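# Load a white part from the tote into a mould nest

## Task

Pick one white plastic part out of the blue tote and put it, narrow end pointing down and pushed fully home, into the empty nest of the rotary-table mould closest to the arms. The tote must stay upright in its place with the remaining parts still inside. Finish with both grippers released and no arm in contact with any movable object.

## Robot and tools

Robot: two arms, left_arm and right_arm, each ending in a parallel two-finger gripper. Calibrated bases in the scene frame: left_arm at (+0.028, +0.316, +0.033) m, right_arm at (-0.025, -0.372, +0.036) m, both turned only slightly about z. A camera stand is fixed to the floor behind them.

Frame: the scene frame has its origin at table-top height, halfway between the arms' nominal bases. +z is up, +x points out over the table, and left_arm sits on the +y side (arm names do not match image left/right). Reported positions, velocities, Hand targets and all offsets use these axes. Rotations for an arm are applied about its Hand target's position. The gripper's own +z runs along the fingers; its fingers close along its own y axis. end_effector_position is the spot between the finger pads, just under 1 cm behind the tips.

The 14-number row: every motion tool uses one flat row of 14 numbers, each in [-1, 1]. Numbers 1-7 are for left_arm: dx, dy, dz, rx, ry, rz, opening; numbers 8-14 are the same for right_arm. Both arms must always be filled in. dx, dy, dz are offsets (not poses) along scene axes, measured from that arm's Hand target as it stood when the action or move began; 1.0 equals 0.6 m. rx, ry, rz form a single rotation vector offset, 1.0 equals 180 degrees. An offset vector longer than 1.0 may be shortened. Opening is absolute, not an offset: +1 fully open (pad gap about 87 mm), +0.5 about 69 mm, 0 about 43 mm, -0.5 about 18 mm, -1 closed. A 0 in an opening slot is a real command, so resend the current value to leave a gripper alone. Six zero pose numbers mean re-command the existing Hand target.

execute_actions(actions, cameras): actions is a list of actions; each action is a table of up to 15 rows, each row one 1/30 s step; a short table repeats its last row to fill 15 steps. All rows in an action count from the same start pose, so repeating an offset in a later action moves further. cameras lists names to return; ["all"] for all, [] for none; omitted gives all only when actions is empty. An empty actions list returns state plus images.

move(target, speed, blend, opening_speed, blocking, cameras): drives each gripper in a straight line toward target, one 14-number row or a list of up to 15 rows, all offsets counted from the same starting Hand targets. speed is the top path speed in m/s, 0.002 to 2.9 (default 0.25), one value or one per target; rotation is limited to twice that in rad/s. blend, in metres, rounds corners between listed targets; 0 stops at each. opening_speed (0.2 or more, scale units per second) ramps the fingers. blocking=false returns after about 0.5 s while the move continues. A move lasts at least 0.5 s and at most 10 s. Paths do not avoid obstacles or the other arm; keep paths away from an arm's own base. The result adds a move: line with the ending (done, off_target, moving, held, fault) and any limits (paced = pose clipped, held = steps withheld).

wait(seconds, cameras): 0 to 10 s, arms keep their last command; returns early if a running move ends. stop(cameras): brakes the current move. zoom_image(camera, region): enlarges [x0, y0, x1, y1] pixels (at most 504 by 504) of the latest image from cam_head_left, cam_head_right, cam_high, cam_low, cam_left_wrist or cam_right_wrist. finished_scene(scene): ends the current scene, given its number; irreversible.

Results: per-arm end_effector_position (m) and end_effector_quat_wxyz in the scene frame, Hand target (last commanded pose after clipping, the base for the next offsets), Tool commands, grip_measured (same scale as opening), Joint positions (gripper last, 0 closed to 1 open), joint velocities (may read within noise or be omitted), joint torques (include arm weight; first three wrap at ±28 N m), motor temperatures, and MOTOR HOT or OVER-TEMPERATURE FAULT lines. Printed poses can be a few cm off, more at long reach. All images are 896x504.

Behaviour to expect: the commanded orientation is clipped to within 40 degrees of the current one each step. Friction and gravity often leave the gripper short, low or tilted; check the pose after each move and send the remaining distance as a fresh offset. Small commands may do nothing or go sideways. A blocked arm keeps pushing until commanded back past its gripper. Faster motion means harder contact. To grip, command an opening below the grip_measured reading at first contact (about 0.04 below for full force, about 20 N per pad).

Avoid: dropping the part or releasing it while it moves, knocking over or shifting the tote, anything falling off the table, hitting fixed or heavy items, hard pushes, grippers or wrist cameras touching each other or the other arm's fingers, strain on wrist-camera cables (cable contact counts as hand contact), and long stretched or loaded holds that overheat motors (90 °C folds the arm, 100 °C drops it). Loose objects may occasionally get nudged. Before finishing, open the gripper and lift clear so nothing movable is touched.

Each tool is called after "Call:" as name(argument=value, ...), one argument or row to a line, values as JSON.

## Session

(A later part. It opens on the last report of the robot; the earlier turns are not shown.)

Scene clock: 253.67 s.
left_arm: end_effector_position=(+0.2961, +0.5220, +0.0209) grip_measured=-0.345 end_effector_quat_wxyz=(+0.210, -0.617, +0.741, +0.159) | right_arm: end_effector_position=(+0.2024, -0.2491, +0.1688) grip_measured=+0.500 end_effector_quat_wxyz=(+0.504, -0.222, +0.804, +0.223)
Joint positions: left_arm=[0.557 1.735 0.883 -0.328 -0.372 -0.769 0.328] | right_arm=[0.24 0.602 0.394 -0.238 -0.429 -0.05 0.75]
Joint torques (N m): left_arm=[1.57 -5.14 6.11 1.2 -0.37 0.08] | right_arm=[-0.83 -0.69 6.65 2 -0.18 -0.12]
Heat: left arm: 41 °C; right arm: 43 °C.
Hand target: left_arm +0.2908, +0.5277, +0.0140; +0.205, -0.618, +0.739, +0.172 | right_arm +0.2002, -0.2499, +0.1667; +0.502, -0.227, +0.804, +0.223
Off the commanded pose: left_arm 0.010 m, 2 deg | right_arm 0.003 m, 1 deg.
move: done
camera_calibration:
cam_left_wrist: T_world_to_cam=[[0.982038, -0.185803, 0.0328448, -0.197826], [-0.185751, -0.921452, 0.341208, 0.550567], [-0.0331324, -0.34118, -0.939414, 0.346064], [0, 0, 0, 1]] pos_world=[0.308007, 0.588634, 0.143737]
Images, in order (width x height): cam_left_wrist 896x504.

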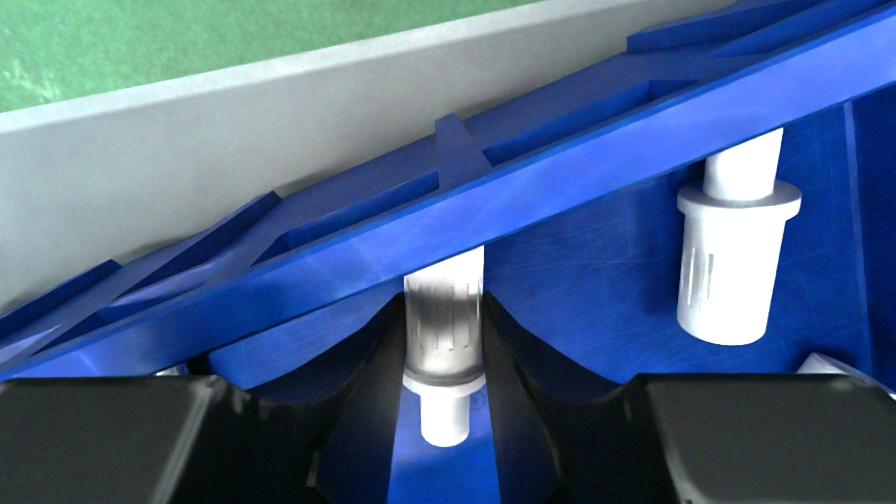

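Call:
move(
  target=[
    [0, -0.025, 0.39, 0, 0, 0, -0.42, 0, 0, 0, 0, 0, 0, 0.5],
    [-0.018, -0.6795, 0.393, -0.0003, 0.0013, -0.42, -0.42, 0, 0, 0, 0, 0, 0, 0.5],
    [-0.3513, -0.863, 0.11, -0.0006, 0.0026, -0.8433, -0.42, 0, 0, 0, 0, 0, 0, 0.5],
  ],
  speed=[0.2, 0.3, 0.3],
  blend=[0.05, 0.05, 0],
  cameras=["cam_left_wrist", "cam_high", "cam_head_left"],
)

Scene clock: 288.33 s.
left_arm: end_effector_position=(+0.0824, +0.0126, +0.0845) grip_measured=-0.345 end_effector_quat_wxyz=(+0.216, +0.560, +0.785, -0.152) | right_arm: end_effector_position=(+0.2024, -0.2491, +0.1688) grip_measured=+0.500 end_effector_quat_wxyz=(+0.504, -0.222, +0.804, +0.223)
Joint positions: left_arm=[-1.414 1.426 0.836 -0.455 -0.098 -0.161 0.328] | right_arm=[0.24 0.602 0.394 -0.238 -0.429 -0.05 0.75]
Joint torques (N m): left_arm=[0.32 -4.03 7.08 1.5 0.14 0.09] | right_arm=[-0.79 -0.65 6.71 2.03 -0.19 -0.12]
Heat: left arm: 42 °C; right arm: 43 °C.
Hand target: left_arm +0.0800, +0.0099, +0.0801; +0.214, +0.566, +0.781, -0.156 | right_arm +0.2002, -0.2499, +0.1667; +0.502, -0.227, +0.804, +0.223
Off the commanded pose: left_arm 0.006 m, 1 deg | right_arm 0.003 m, 1 deg.
move: done
camera_calibration:
cam_left_wrist: T_world_to_cam=[[-0.944427, -0.328648, 0.00701968, 0.078044], [-0.306859, 0.889069, 0.339697, 0.00717958], [-0.117882, 0.318665, -0.940509, 0.223723], [0, 0, 0, 1]] pos_world=[0.102283, -0.052027, 0.207427]
Images, in order (width x height): cam_head_left 896x504, cam_high 896x504, cam_left_wrist 896x504.

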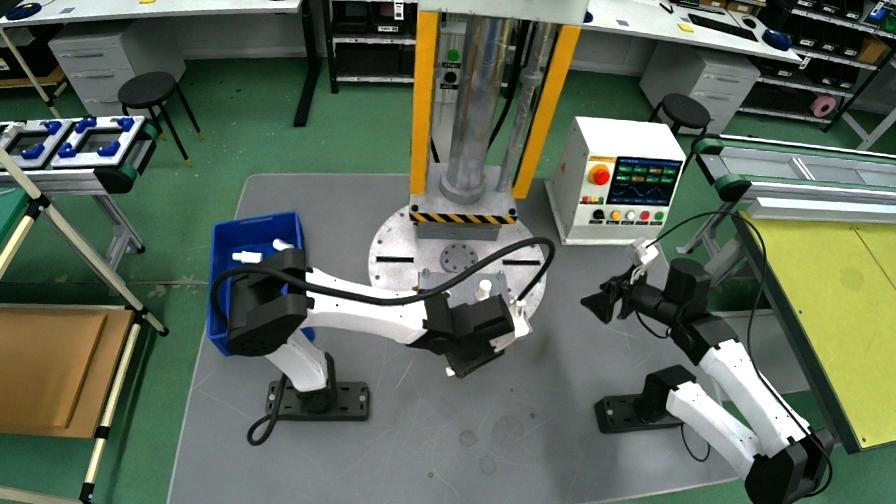

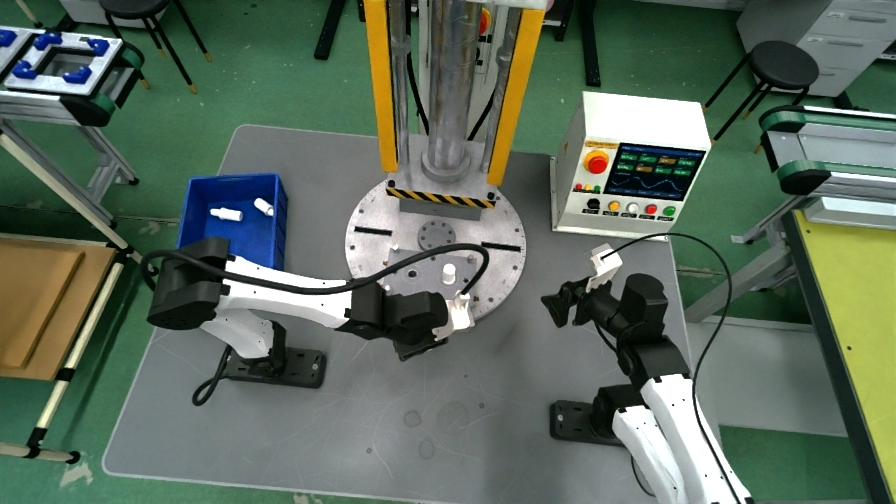

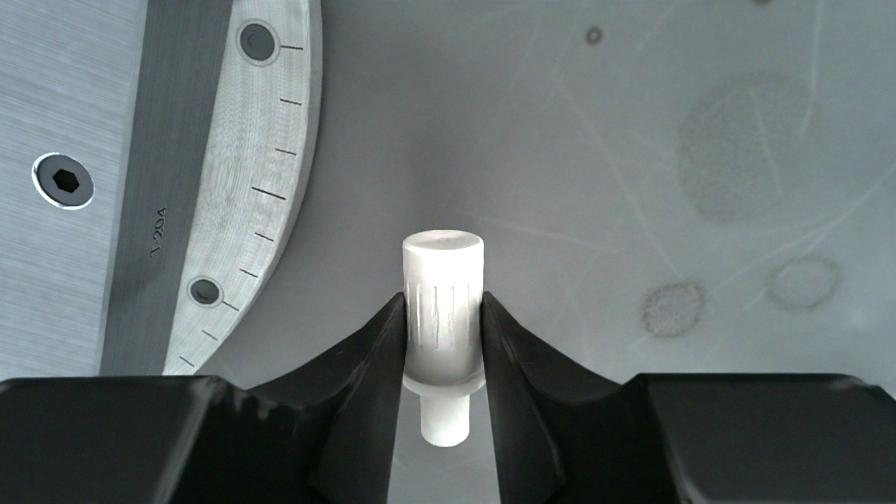

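Call:
move(
  target=[
    [0, 0, -0.075, 0, 0, 0, -0.42, 0, 0, 0, 0, 0, 0, 0.5],
    [0, 0, -0.1135, 0, 0, 0, -0.42, 0, 0, 0, 0, 0, 0, 0.5],
    [0, 0, -0.1125, 0, 0, 0, 0.05, 0, 0, 0, 0, 0, 0, 0.5],
  ],
  speed=[0.12, 0.05, 0.05],
  blend=[0.01, 0, 0],
  opening_speed=0.5,
  cameras=["cam_left_wrist"],
)

Scene clock: 326.93 s.
left_arm: end_effector_position=(+0.0826, +0.0099, +0.0178) grip_measured=+0.050 end_effector_quat_wxyz=(+0.216, +0.560, +0.785, -0.153) | right_arm: end_effector_position=(+0.2024, -0.2491, +0.1688) grip_measured=+0.500 end_effector_quat_wxyz=(+0.504, -0.222, +0.804, +0.223)
Joint positions: left_arm=[-1.414 1.581 0.673 -0.134 -0.097 -0.161 0.525] | right_arm=[0.24 0.602 0.394 -0.238 -0.429 -0.05 0.75]
Joint torques (N m): left_arm=[0.36 -4.49 5.76 1.51 0.14 0.1] | right_arm=[-0.85 -0.59 6.68 2.04 -0.13 -0.11]
Heat: left arm: 42 °C; right arm: 43 °C.
Hand target: left_arm +0.0800, +0.0099, +0.0126; +0.214, +0.566, +0.781, -0.156 | right_arm +0.2002, -0.2499, +0.1667; +0.502, -0.227, +0.804, +0.223
Off the commanded pose: left_arm 0.006 m, 1 deg | right_arm 0.003 m, 1 deg.
move: done
camera_calibration:
cam_left_wrist: T_world_to_cam=[[-0.944743, -0.327706, 0.0083546, 0.0778324], [-0.305881, 0.890416, 0.33704, 0.0322391], [-0.117889, 0.315861, -0.941453, 0.161921], [0, 0, 0, 1]] pos_world=[0.102482, -0.0543445, 0.140925]
Images, in order (width x height): cam_left_wrist 896x504.

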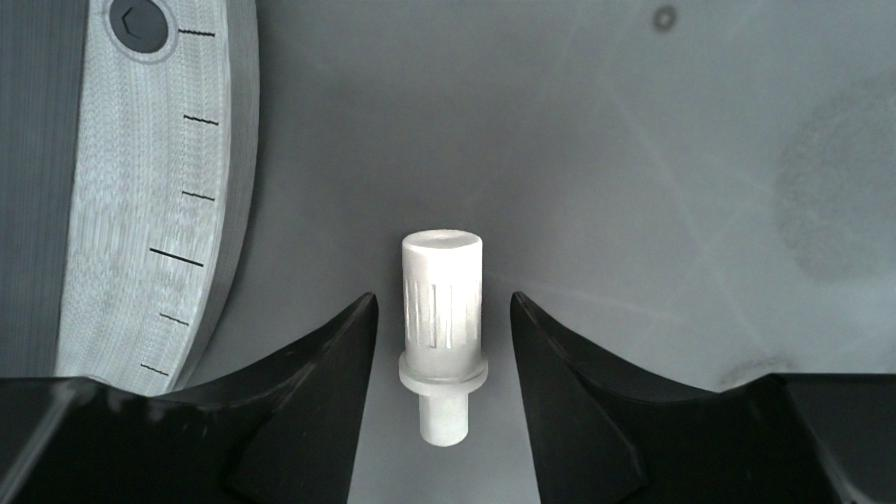

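Call:
move(
  target=[
    [0.0113, -0.0248, 0, 0.2694, 0.0875, 0, 0.05, 0, 0, 0, 0, 0, 0, 0.5],
    [0.0113, -0.0248, 0, 0.2694, 0.0875, 0, -0.43, 0, 0, 0, 0, 0, 0, 0.5],
  ],
  speed=[0.2, 0.1],
  opening_speed=0.5,
  cameras=["cam_left_wrist"],
)

Scene clock: 375.10 s.
left_arm: end_effector_position=(+0.0857, -0.0038, +0.0162) grip_measured=-0.345 end_effector_quat_wxyz=(-0.132, +0.579, +0.797, +0.105) | right_arm: end_effector_position=(+0.2021, -0.2494, +0.1682) grip_measured=+0.500 end_effector_quat_wxyz=(+0.503, -0.222, +0.805, +0.222)
Joint positions: left_arm=[-1.353 2.382 1.776 -1.303 0.023 -0.105 0.327] | right_arm=[0.239 0.602 0.394 -0.241 -0.429 -0.051 0.75]
Joint torques (N m): left_arm=[1.35 -8.9 8.36 -0.44 0.24 0.1] | right_arm=[-0.81 -0.68 6.87 2.04 -0.18 -0.12]
Heat: left arm: 42 °C; right arm: 43 °C.
Hand target: left_arm +0.0868, -0.0050, +0.0126; -0.143, +0.578, +0.797, +0.104 | right_arm +0.2002, -0.2499, +0.1667; +0.502, -0.227, +0.804, +0.223
Off the commanded pose: left_arm 0.004 m, 1 deg | right_arm 0.003 m, 1 deg.
move: done
camera_calibration:
cam_left_wrist: T_world_to_cam=[[-0.949065, -0.314967, -0.00840422, 0.076981], [-0.116068, 0.324691, 0.938671, 0.0177432], [-0.292922, 0.891836, -0.344711, 0.172557], [0, 0, 0, 1]] pos_world=[0.125665, -0.135407, 0.0434741]
Images, in order (width x height): cam_left_wrist 896x504.

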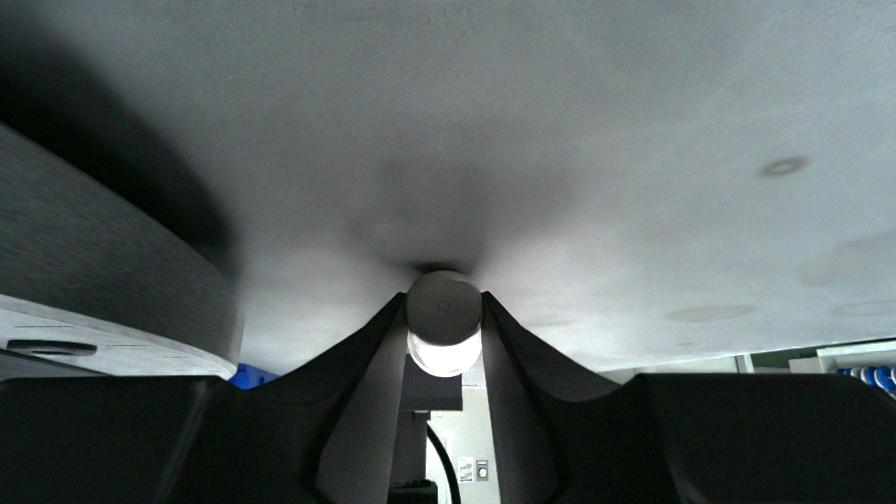

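Call:
move(
  target=[
    [0, 0, 0.1667, 0, 0, 0, -0.43, 0, 0.1, 0, 0, 0, 0.0556, 0.5],
    [0.2553, 0.095, 0.3957, -0.3727, -0.3933, 0.2391, -0.43, 0, 0.1917, 0, 0, 0, 0.0556, 0.5],
  ],
  speed=[0.2, 0.25],
  blend=[0.04, 0],
  cameras=["cam_left_wrist", "cam_right_wrist", "cam_low"],
)

Call:
zoom_image(
  camera="cam_low",
  region=[370, 110, 450, 220],
)

Call:
zoom_image(
  camera="cam_left_wrist",
  region=[336, 240, 556, 460],
)

Scene clock: 393.07 s.
left_arm: end_effector_position=(+0.0846, +0.0015, +0.0498) grip_measured=-0.345 end_effector_quat_wxyz=(-0.155, +0.576, +0.793, +0.125) | right_arm: end_effector_position=(+0.1942, -0.2337, +0.1627) grip_measured=+0.500 end_effector_quat_wxyz=(+0.485, -0.249, +0.803, +0.239)
Joint positions: left_arm=[-1.353 2.38 1.88 -1.47 0.023 -0.105 0.327] | right_arm=[0.31 0.631 0.394 -0.237 -0.426 -0.051 0.75]
Joint torques (N m): left_arm=[1.36 -13.98 8.4 -0.61 0.24 0.1] | right_arm=[-0.72 -0.61 7.09 2.13 -0.05 0.02]
Motor temperatures (°C): left_arm=[28 39 42 32 27 29 29] | right_arm=[29 32 43 40 27 28 31]
Heat: left arm: 42 °C; right arm: 43 °C.
Hand target: left_arm +0.0868, -0.0050, +0.0676; -0.142, +0.578, +0.797, +0.103 (not the last commanded pose) | right_arm +0.1955, -0.2351, +0.1643; +0.489, -0.246, +0.802, +0.237 (not the last commanded pose)
Off the commanded pose: left_arm 0.258 m, 108 deg | right_arm 0.099 m, 7 deg.
move: held (right_arm; a check stopped the path), off_target (left_arm; braked when a check withheld steps of right_arm); path passed 0 of 2 targets; limits=held
pose unreachable (right arm): on one or more control steps of this call, first in action 0 (counted from 0), this arm could not follow its commanded pose, so it was not sent that pose on those steps. It may still have moved: this result reports where it is.
cause: moving toward the commanded pose would bring a part of the arm too close to another arm (this arm's fingers and the left arm's wrist (the part past joint 4), 8 mm apart when this arm was first held).
camera_calibration:
cam_left_wrist: T_world_to_cam=[[-0.949218, -0.314247, -0.0153246, 0.0782079], [-0.104089, 0.267702, 0.957863, -0.0175841], [-0.296903, 0.910815, -0.286817, 0.176565], [0, 0, 0, 1]] pos_world=[0.124829, -0.131534, 0.0686835]
cam_right_wrist: T_world_to_cam=[[0.625418, -0.769351, -0.130197, -0.28415], [-0.767221, -0.575911, -0.28231, 0.0857552], [0.142213, 0.276452, -0.950447, 0.336877], [0, 0, 0, 1]] pos_world=[0.195597, -0.262354, 0.307398]
Images, in order (width x height): cam_low 896x504, cam_left_wrist 896x504, cam_right_wrist 896x504.

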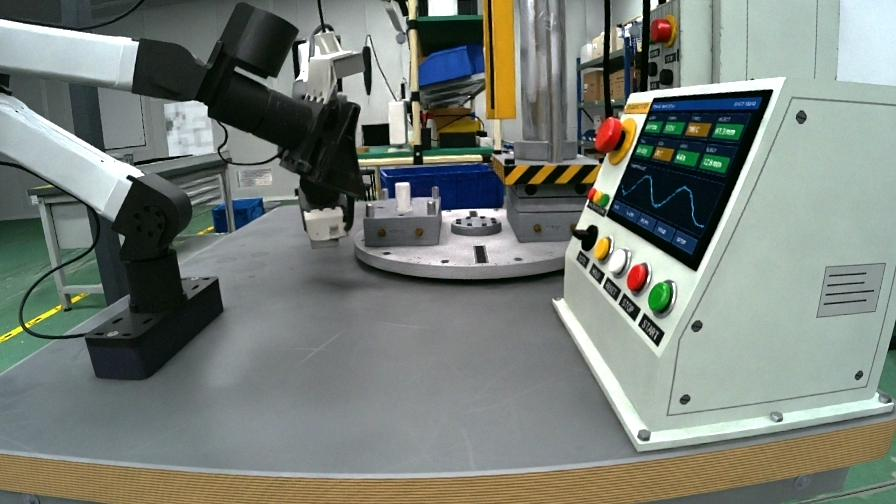

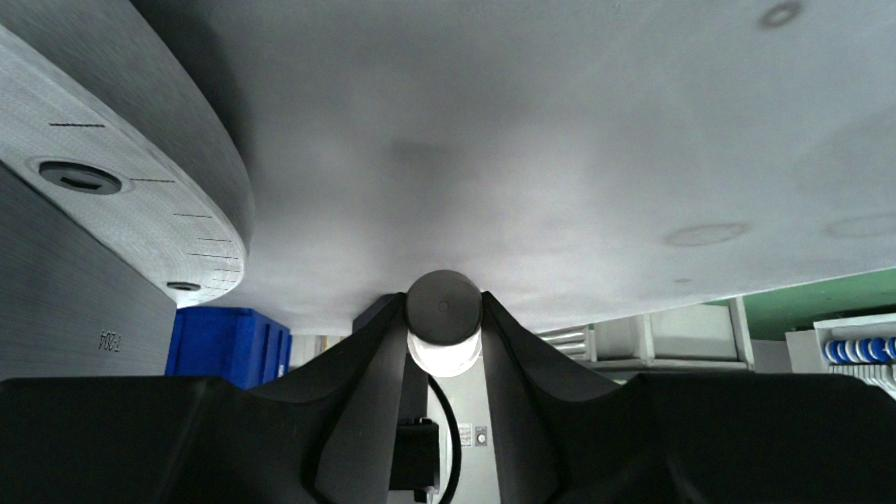

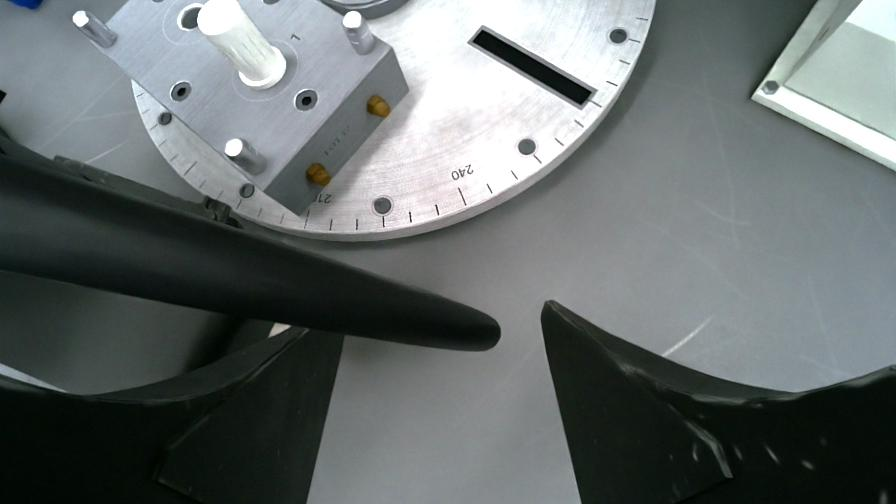

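Scaled by 4.582 from the camera's 896x504 image, which has a finer 1280x720 frame.

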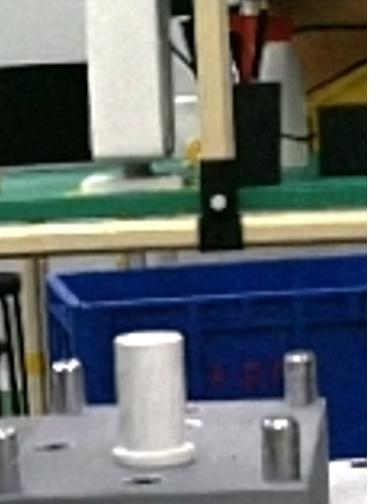

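Scaled by 2.291 from the camera's 896x504 image, which has a finer 1280x720 frame.

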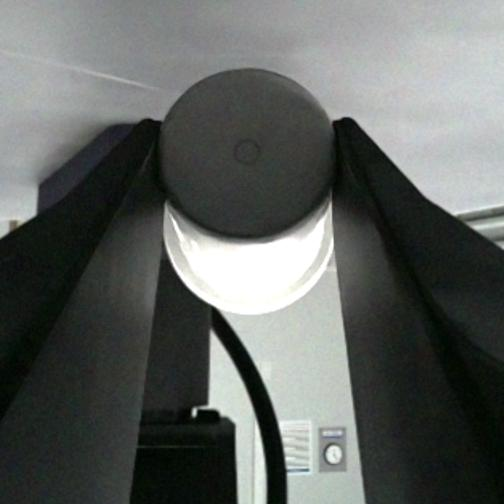

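Call:
move(
  target=[
    [0.02, 0.05, 0.1, 0, 0, 0, -0.43, 0, 0, 0, 0, 0, 0, 0.5],
    [0.2553, 0.095, 0.304, -0.3727, -0.3933, 0.2391, -0.43, 0, 0, 0, 0, 0, 0, 0.5],
  ],
  speed=[0.2, 0.25],
  blend=[0.04, 0],
  cameras=["cam_left_wrist", "cam_right_wrist", "cam_low"],
)

Call:
zoom_image(
  camera="cam_left_wrist",
  region=[336, 240, 556, 460],
)

Scene clock: 407.23 s.
left_arm: end_effector_position=(+0.2401, +0.0499, +0.2430) grip_measured=-0.345 end_effector_quat_wxyz=(+0.586, +0.116, +0.798, -0.072) | right_arm: end_effector_position=(+0.1942, -0.2337, +0.1627) grip_measured=+0.500 end_effector_quat_wxyz=(+0.485, -0.249, +0.803, +0.239)
Joint positions: left_arm=[-1.287 1.185 0.881 -0.251 -0.96 -0.447 0.327] | right_arm=[0.31 0.631 0.394 -0.237 -0.426 -0.051 0.75]
Joint torques (N m): left_arm=[0.14 -5.14 7.46 1.77 -0.41 0.03] | right_arm=[-0.83 -0.55 7.1 2.14 -0.04 0]
Heat: left arm: 43 °C; right arm: 43 °C.
Hand target: left_arm +0.2399, +0.0521, +0.2500; +0.597, +0.104, +0.791, -0.078 | right_arm +0.1955, -0.2351, +0.1643; +0.489, -0.246, +0.802, +0.237
Off the commanded pose: left_arm 0.007 m, 2 deg | right_arm 0.002 m, 1 deg.
move: done; blend cut to 0.0341 m at target 1
camera_calibration:
cam_left_wrist: T_world_to_cam=[[-0.274312, -0.961558, -0.0126298, 0.11348], [-0.8905, 0.258955, -0.374101, 0.313638], [0.36299, -0.0913737, -0.927302, 0.281278], [0, 0, 0, 1]] pos_world=[0.208322, 0.0536006, 0.379595]
cam_right_wrist: T_world_to_cam=[[0.625418, -0.769351, -0.130197, -0.28415], [-0.767221, -0.575911, -0.28231, 0.0857552], [0.142213, 0.276452, -0.950447, 0.336877], [0, 0, 0, 1]] pos_world=[0.195597, -0.262354, 0.307398]
Images, in order (width x height): cam_low 896x504, cam_left_wrist 896x504, cam_right_wrist 896x504.

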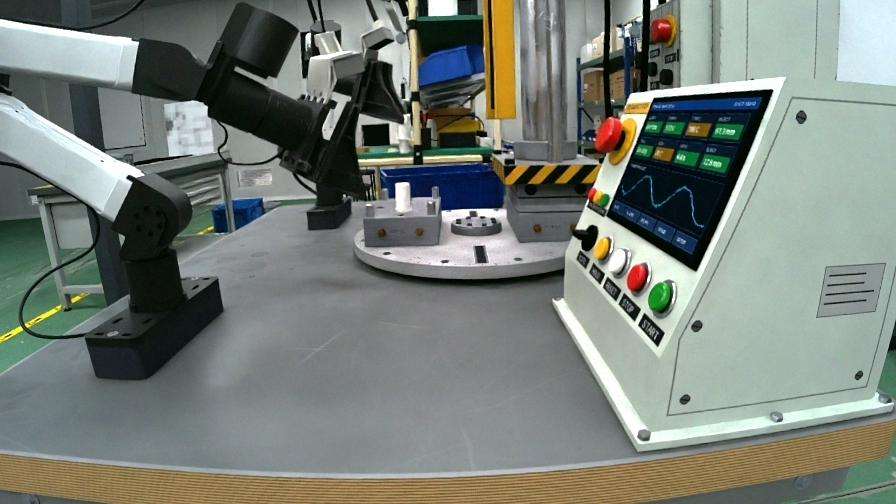

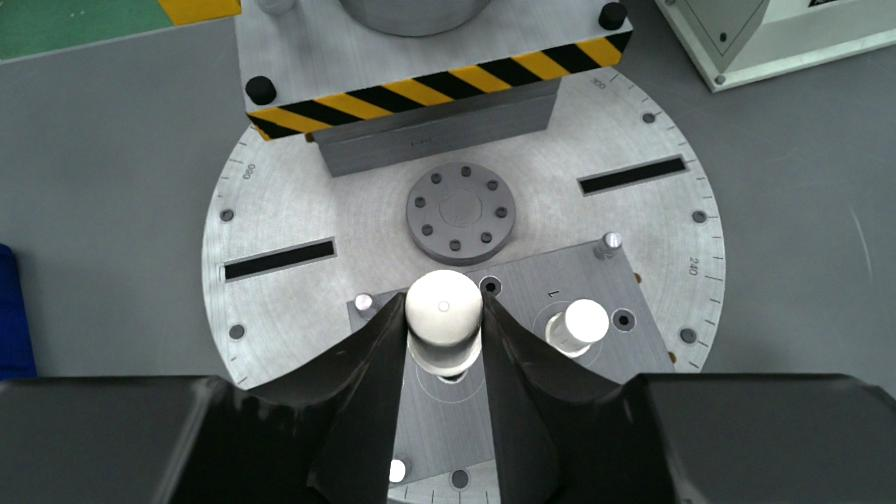

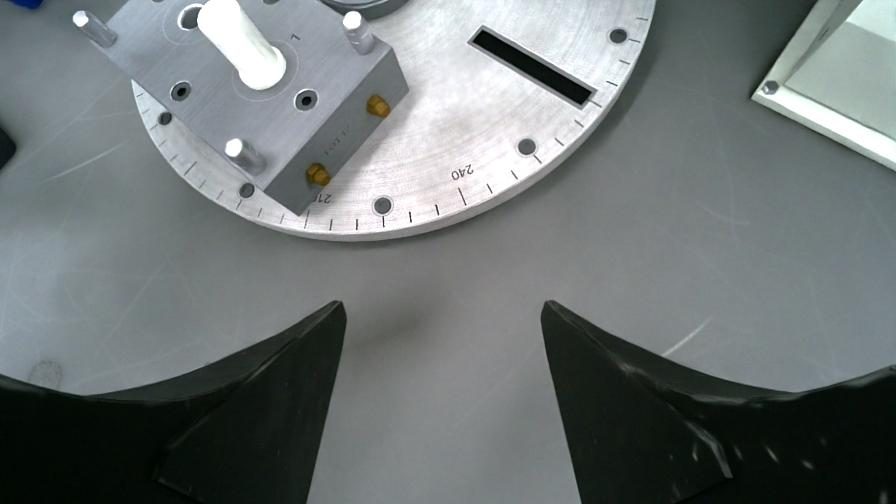

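Scaled by 2.291 from the camera's 896x504 image, which has a finer 1280x720 frame.

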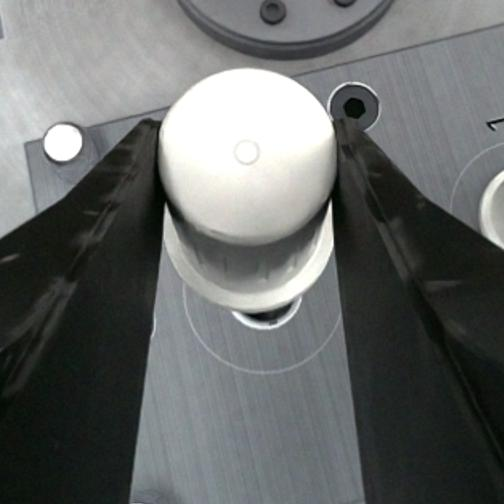

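Call:
move(
  target=[
    [0.0157, -0.0043, -0.03, 0, 0, 0, -0.43, 0.0075, 0.158, 0.005, 0, 0, 0.02, 0.5],
    [0.0157, -0.0043, -0.1775, 0, 0, 0, -0.43, 0.0075, 0.158, 0.005, 0, 0, 0.02, 0.5],
  ],
  speed=[0.15, 0.12],
  cameras=["cam_left_wrist", "cam_right_wrist", "cam_low"],
)

Call:
zoom_image(
  camera="cam_left_wrist",
  region=[356, 240, 536, 420],
)

Call:
zoom_image(
  camera="cam_low",
  region=[376, 160, 436, 220],
)

Scene clock: 440.67 s.
left_arm: end_effector_position=(+0.2478, +0.0490, +0.1485) grip_measured=-0.345 end_effector_quat_wxyz=(+0.599, +0.103, +0.790, -0.079) | right_arm: end_effector_position=(+0.1918, -0.1486, +0.1508) grip_measured=+0.500 end_effector_quat_wxyz=(+0.463, -0.280, +0.805, +0.244)
Joint positions: left_arm=[-1.267 1.325 0.538 0.294 -0.96 -0.415 0.327] | right_arm=[0.773 0.933 0.446 0.016 -0.062 0.118 0.75]
Joint torques (N m): left_arm=[1.31 -3.02 6.67 1.78 -0.06 0.04] | right_arm=[0.2 -1.06 9.96 2.47 0.11 0.11]
Heat: left arm: 44 °C; right arm: 44 °C.
Hand target: left_arm +0.2494, +0.0495, +0.1435; +0.597, +0.104, +0.791, -0.079 | right_arm +0.1999, -0.1403, +0.1673; +0.482, -0.272, +0.794, +0.252
Off the commanded pose: left_arm 0.005 m, 0 deg | right_arm 0.020 m, 3 deg.
move: off_target (right_arm)
camera_calibration:
cam_left_wrist: T_world_to_cam=[[-0.263654, -0.964571, 0.00948435, 0.107808], [-0.883401, 0.237495, -0.403978, 0.289041], [0.387413, -0.114889, -0.914719, 0.184058], [0, 0, 0, 1]] pos_world=[0.212457, 0.056489, 0.284105]
cam_right_wrist: T_world_to_cam=[[0.670616, -0.731925, -0.120661, -0.223249], [-0.734863, -0.633295, -0.242721, 0.108847], [0.10124, 0.251442, -0.962563, 0.308347], [0, 0, 0, 1]] pos_world=[0.198485, -0.172001, 0.296286]
Images, in order (width x height): cam_low 896x504, cam_left_wrist 896x504, cam_right_wrist 896x504.

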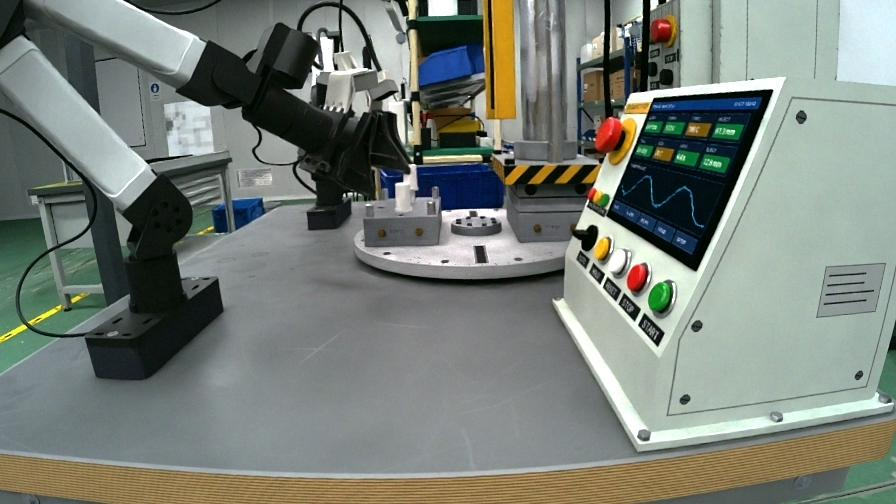

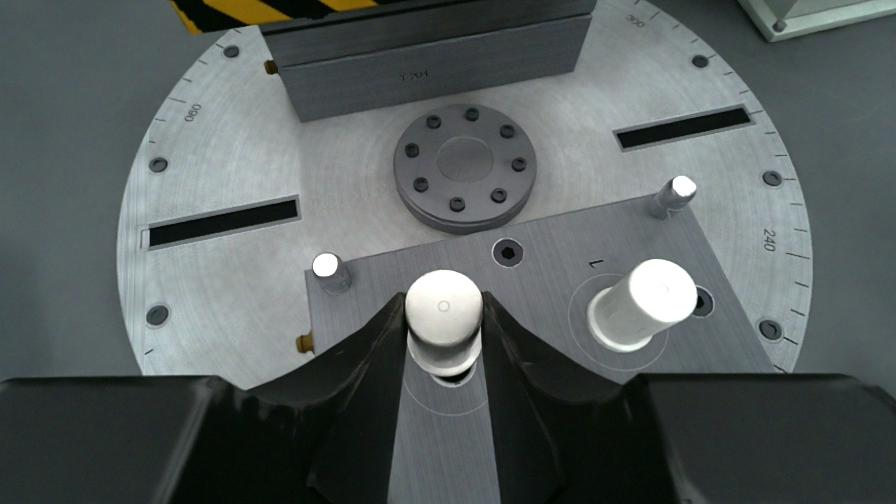

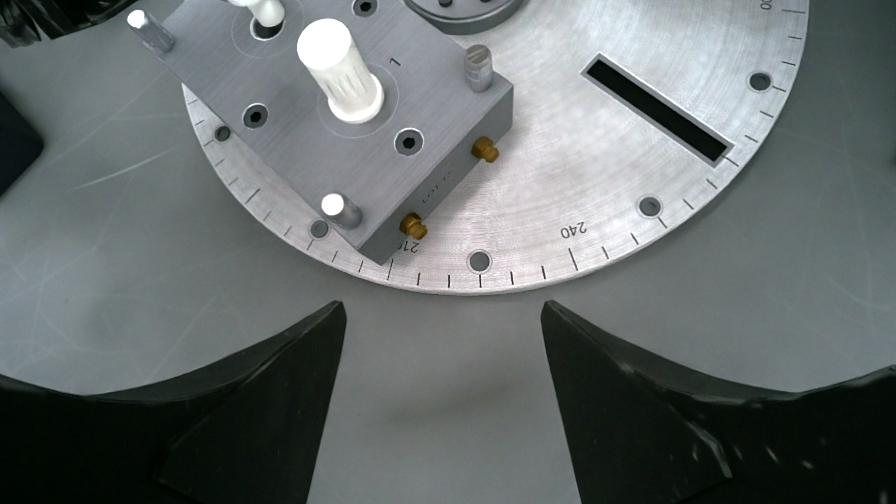

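Scaled by 2.800 from the camera's 896x504 image, which has a finer 1280x720 frame.

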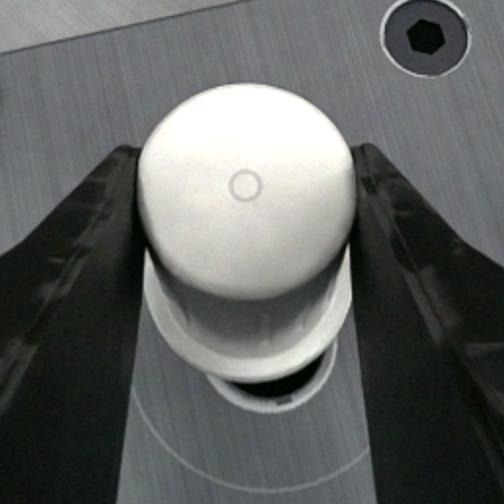

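Scaled by 8.400 from the camera's 896x504 image, which has a finer 1280x720 frame.

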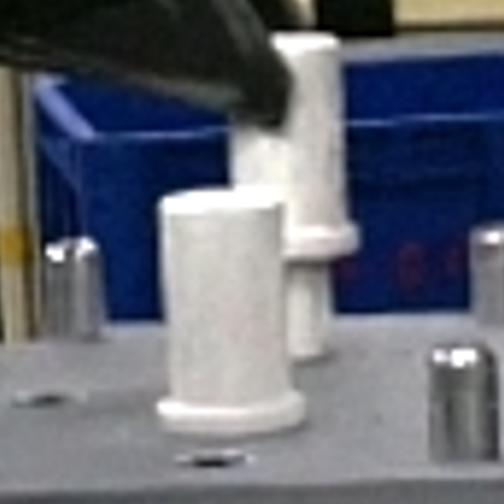

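Call:
zoom_image(
  camera="cam_right_wrist",
  region=[220, 0, 320, 70],
)

Scaled by 5.040 from the camera's 896x504 image, which has a finer 1280x720 frame.

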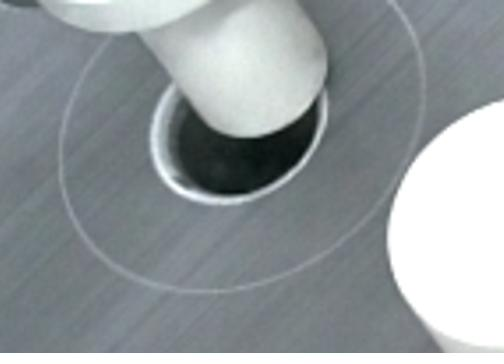

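Call:
move(
  target=[
    [-0.0095, -0.0045, 0.025, 0, 0, 0, -0.43, 0, 0, 0, 0, 0, 0, 0.5],
    [-0.0095, -0.0045, 0.001, 0, 0, 0, -0.43, 0, 0, 0, 0, 0, 0, 0.5],
  ],
  speed=0.05,
  cameras=["cam_left_wrist", "cam_right_wrist"],
)

Call:
zoom_image(
  camera="cam_left_wrist",
  region=[356, 240, 536, 420],
)

Call:
zoom_image(
  camera="cam_right_wrist",
  region=[220, 0, 320, 70],
)

Scene clock: 501.37 s.
left_arm: end_effector_position=(+0.2452, +0.0471, +0.1486) grip_measured=-0.345 end_effector_quat_wxyz=(+0.596, +0.108, +0.792, -0.078) | right_arm: end_effector_position=(+0.1918, -0.1485, +0.1508) grip_measured=+0.500 end_effector_quat_wxyz=(+0.463, -0.280, +0.805, +0.244)
Joint positions: left_arm=[-1.276 1.326 0.549 0.271 -0.962 -0.421 0.327] | right_arm=[0.773 0.933 0.446 0.017 -0.062 0.118 0.75]
Joint torques (N m): left_arm=[0.03 -3.02 6.6 1.79 -0.29 -0.11] | right_arm=[0.18 -0.99 9.94 2.52 0.16 0.11]
Motor temperatures (°C): left_arm=[28 34 43 36 27 29 30] | right_arm=[29 32 50 46 27 28 31]
Heat: left arm: 43 °C; right arm: 50 °C.
Hand target: left_arm +0.2437, +0.0468, +0.1442; +0.597, +0.104, +0.791, -0.078 | right_arm +0.2000, -0.1402, +0.1674; +0.482, -0.272, +0.794, +0.252
Off the commanded pose: left_arm 0.005 m, 0 deg | right_arm 0.020 m, 3 deg.
move: off_target (right_arm)
camera_calibration:
cam_left_wrist: T_world_to_cam=[[-0.269503, -0.962995, 0.00296013, 0.107644], [-0.883855, 0.246133, -0.397767, 0.286061], [0.382319, -0.109816, -0.917482, 0.186286], [0, 0, 0, 1]] pos_world=[0.210627, 0.0537088, 0.284381]
cam_right_wrist: T_world_to_cam=[[0.670704, -0.731846, -0.120657, -0.223254], [-0.734756, -0.633304, -0.243022, 0.108913], [0.101442, 0.251649, -0.962487, 0.308321], [0, 0, 0, 1]] pos_world=[0.198485, -0.172001, 0.296286]
Images, in order (width x height): cam_left_wrist 896x504, cam_right_wrist 896x504.

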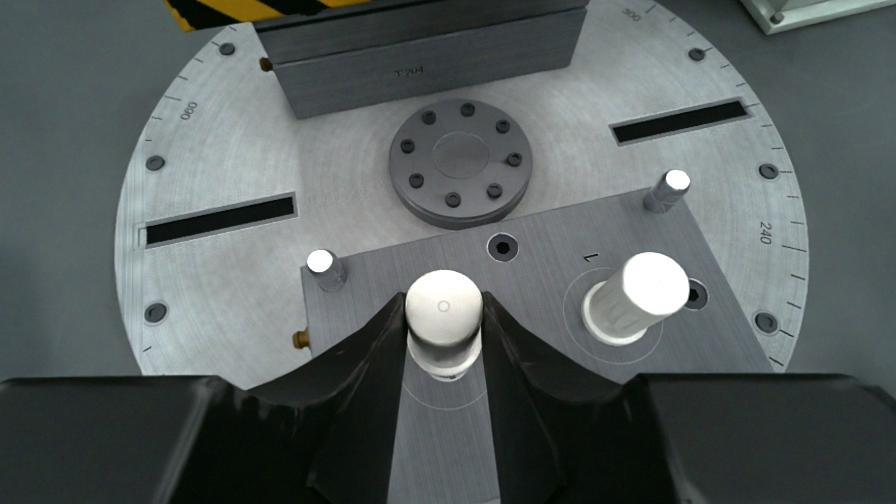

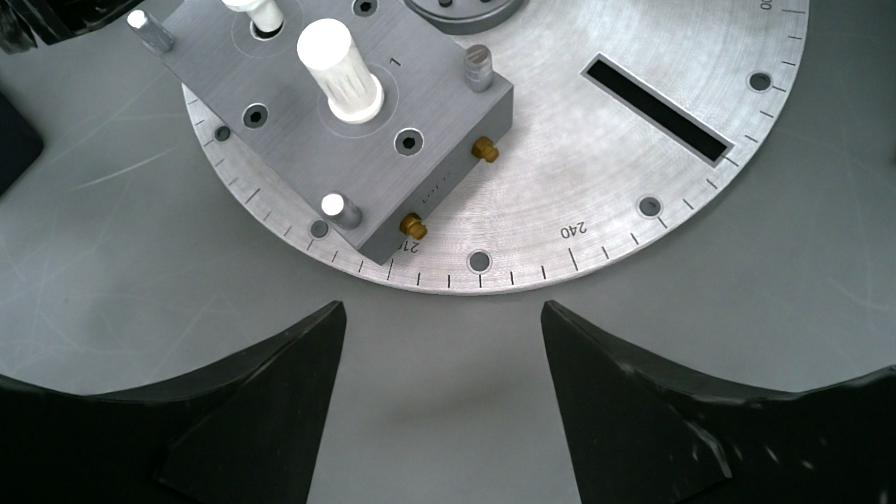

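Scaled by 2.800 from the camera's 896x504 image, which has a finer 1280x720 frame.

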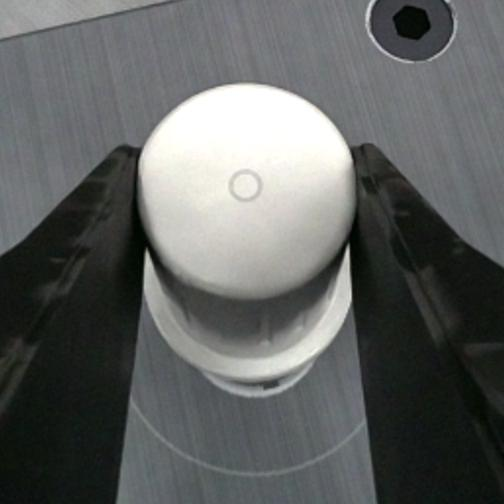

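Scaled by 5.040 from the camera's 896x504 image, which has a finer 1280x720 frame.

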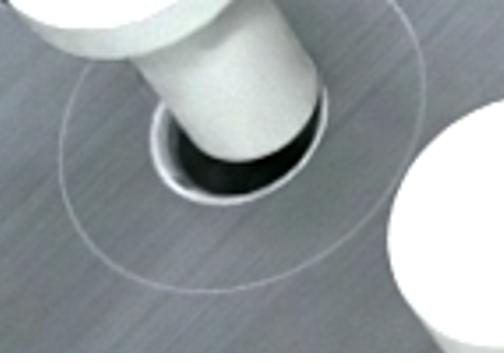

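Call:
move(
  target=[
    [-0.006, 0.0, -0.025, 0, 0, 0, -0.43, 0, 0, 0, 0, 0, 0, 0.5],
    [-0.006, 0.0, 0.003, 0, 0, 0, -0.43, 0, 0, 0, 0, 0, 0, 0.5],
  ],
  speed=0.04,
  cameras=["cam_left_wrist", "cam_right_wrist"],
)

Call:
zoom_image(
  camera="cam_right_wrist",
  region=[220, 0, 320, 70],
)

Scene clock: 521.00 s.
left_arm: end_effector_position=(+0.2447, +0.0478, +0.1477) grip_measured=-0.345 end_effector_quat_wxyz=(+0.606, +0.092, +0.786, -0.080) | right_arm: end_effector_position=(+0.1918, -0.1485, +0.1508) grip_measured=+0.500 end_effector_quat_wxyz=(+0.463, -0.280, +0.805, +0.244)
Joint positions: left_arm=[-1.291 1.34 0.529 0.324 -1.002 -0.434 0.327] | right_arm=[0.773 0.933 0.446 0.017 -0.062 0.118 0.75]
Joint torques (N m): left_arm=[-0.03 -4.75 8.49 1.06 -0.01 -0.09] | right_arm=[0.2 -0.99 9.91 2.47 0.13 0.13]
Heat: left arm: 42 °C; right arm: 51 °C.
Hand target: left_arm +0.2401, +0.0468, +0.1460; +0.597, +0.104, +0.791, -0.078 | right_arm +0.2000, -0.1402, +0.1674; +0.482, -0.272, +0.794, +0.252
Off the commanded pose: left_arm 0.005 m, 2 deg | right_arm 0.020 m, 3 deg.
move: off_target (right_arm)
camera_calibration:
cam_left_wrist: T_world_to_cam=[[-0.246605, -0.968867, 0.0219867, 0.100041], [-0.880896, 0.214641, -0.421843, 0.289324], [0.40399, -0.123397, -0.906402, 0.179418], [0, 0, 0, 1]] pos_world=[0.207052, 0.0569649, 0.282475]
cam_right_wrist: T_world_to_cam=[[0.670704, -0.731846, -0.120657, -0.223254], [-0.734756, -0.633304, -0.243022, 0.108913], [0.101442, 0.251649, -0.962487, 0.308321], [0, 0, 0, 1]] pos_world=[0.198485, -0.172001, 0.296286]
Images, in order (width x height): cam_left_wrist 896x504, cam_right_wrist 896x504.

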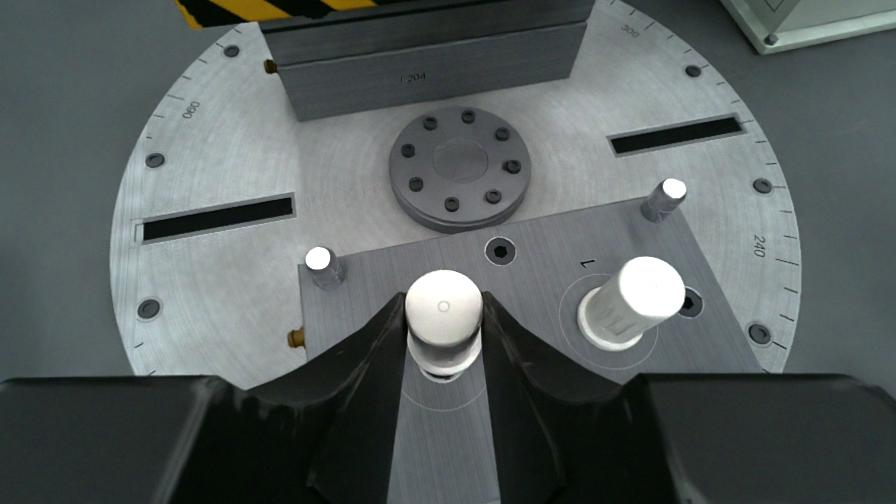

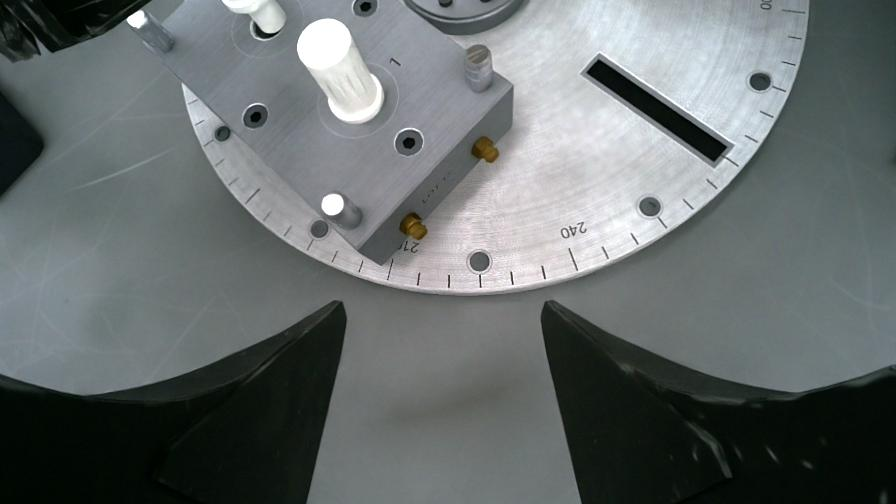

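Scaled by 5.040 from the camera's 896x504 image, which has a finer 1280x720 frame.

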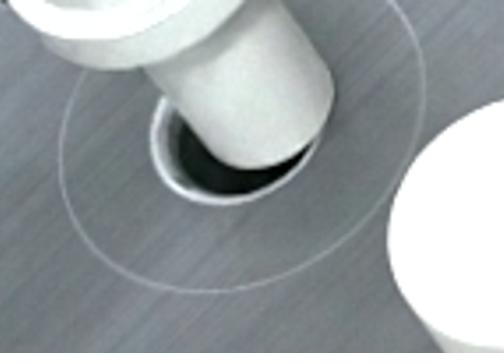

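Call:
move(
  target=[
    [0.0078, 0.0047, 0.04, 0, 0, 0, -0.43, 0, 0, 0, 0, 0, 0, 0.5],
    [0.0078, 0.0047, -0.001, 0, 0, 0, -0.43, 0, 0, 0, 0, 0, 0, 0.5],
  ],
  speed=0.05,
  cameras=["cam_left_wrist", "cam_right_wrist"],
)

Call:
zoom_image(
  camera="cam_right_wrist",
  region=[220, 0, 320, 70],
)

Call:
zoom_image(
  camera="cam_left_wrist",
  region=[356, 240, 536, 420],
)

Scene clock: 551.63 s.
left_arm: end_effector_position=(+0.2427, +0.0491, +0.1493) grip_measured=-0.345 end_effector_quat_wxyz=(+0.597, +0.106, +0.791, -0.078) | right_arm: end_effector_position=(+0.1918, -0.1485, +0.1508) grip_measured=+0.500 end_effector_quat_wxyz=(+0.463, -0.280, +0.805, +0.244)
Joint positions: left_arm=[-1.286 1.314 0.541 0.264 -0.973 -0.429 0.327] | right_arm=[0.773 0.933 0.446 0.017 -0.062 0.118 0.75]
Joint torques (N m): left_arm=[1.37 -3.03 6.72 1.79 -0.11 0.01] | right_arm=[0.24 -1.03 10.03 2.52 0.12 0.1]
Heat: left arm: 45 °C; right arm: 52 °C.
Hand target: left_arm +0.2447, +0.0496, +0.1452; +0.597, +0.104, +0.791, -0.078 | right_arm +0.2000, -0.1402, +0.1674; +0.482, -0.272, +0.794, +0.252
Off the commanded pose: left_arm 0.004 m, 0 deg | right_arm 0.020 m, 3 deg.
move: off_target (right_arm)
camera_calibration:
cam_left_wrist: T_world_to_cam=[[-0.267112, -0.963651, 0.00535424, 0.108], [-0.883262, 0.2426, -0.40124, 0.284145], [0.385356, -0.111905, -0.915957, 0.187303], [0, 0, 0, 1]] pos_world=[0.207644, 0.0561006, 0.284994]
cam_right_wrist: T_world_to_cam=[[0.670704, -0.731846, -0.120657, -0.223254], [-0.734756, -0.633304, -0.243022, 0.108913], [0.101442, 0.251649, -0.962487, 0.308321], [0, 0, 0, 1]] pos_world=[0.198485, -0.172001, 0.296286]
Images, in order (width x height): cam_left_wrist 896x504, cam_right_wrist 896x504.

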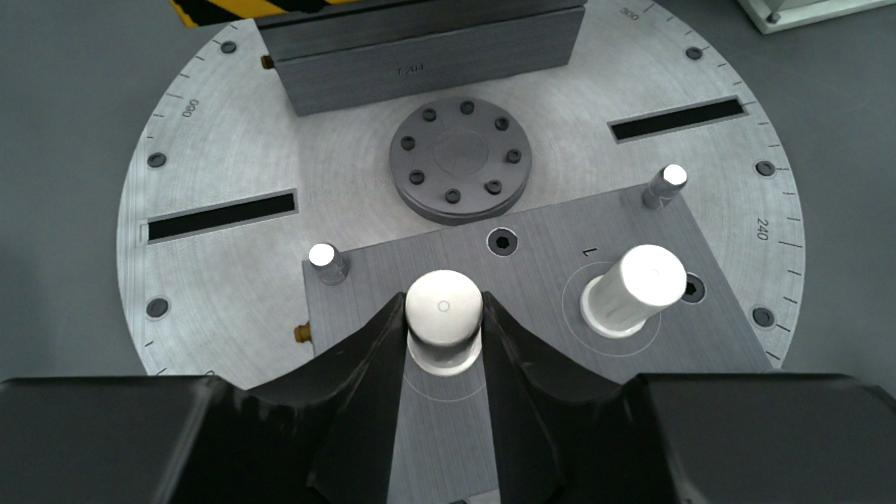

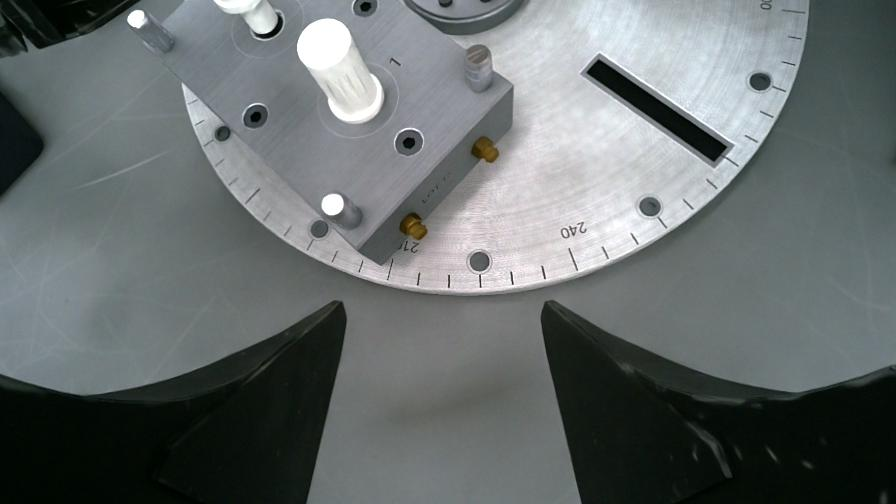

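Scaled by 5.040 from the camera's 896x504 image, which has a finer 1280x720 frame.

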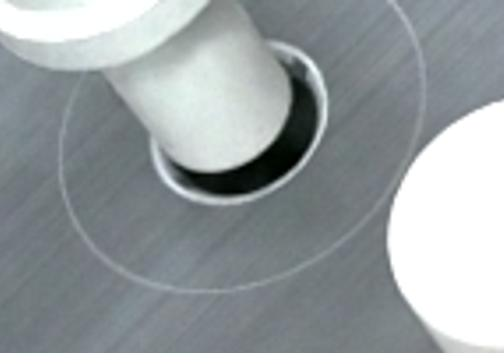

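Scaled by 2.800 from the camera's 896x504 image, which has a finer 1280x720 frame.

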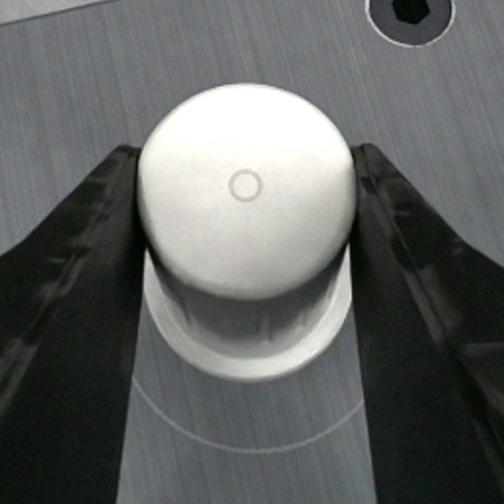

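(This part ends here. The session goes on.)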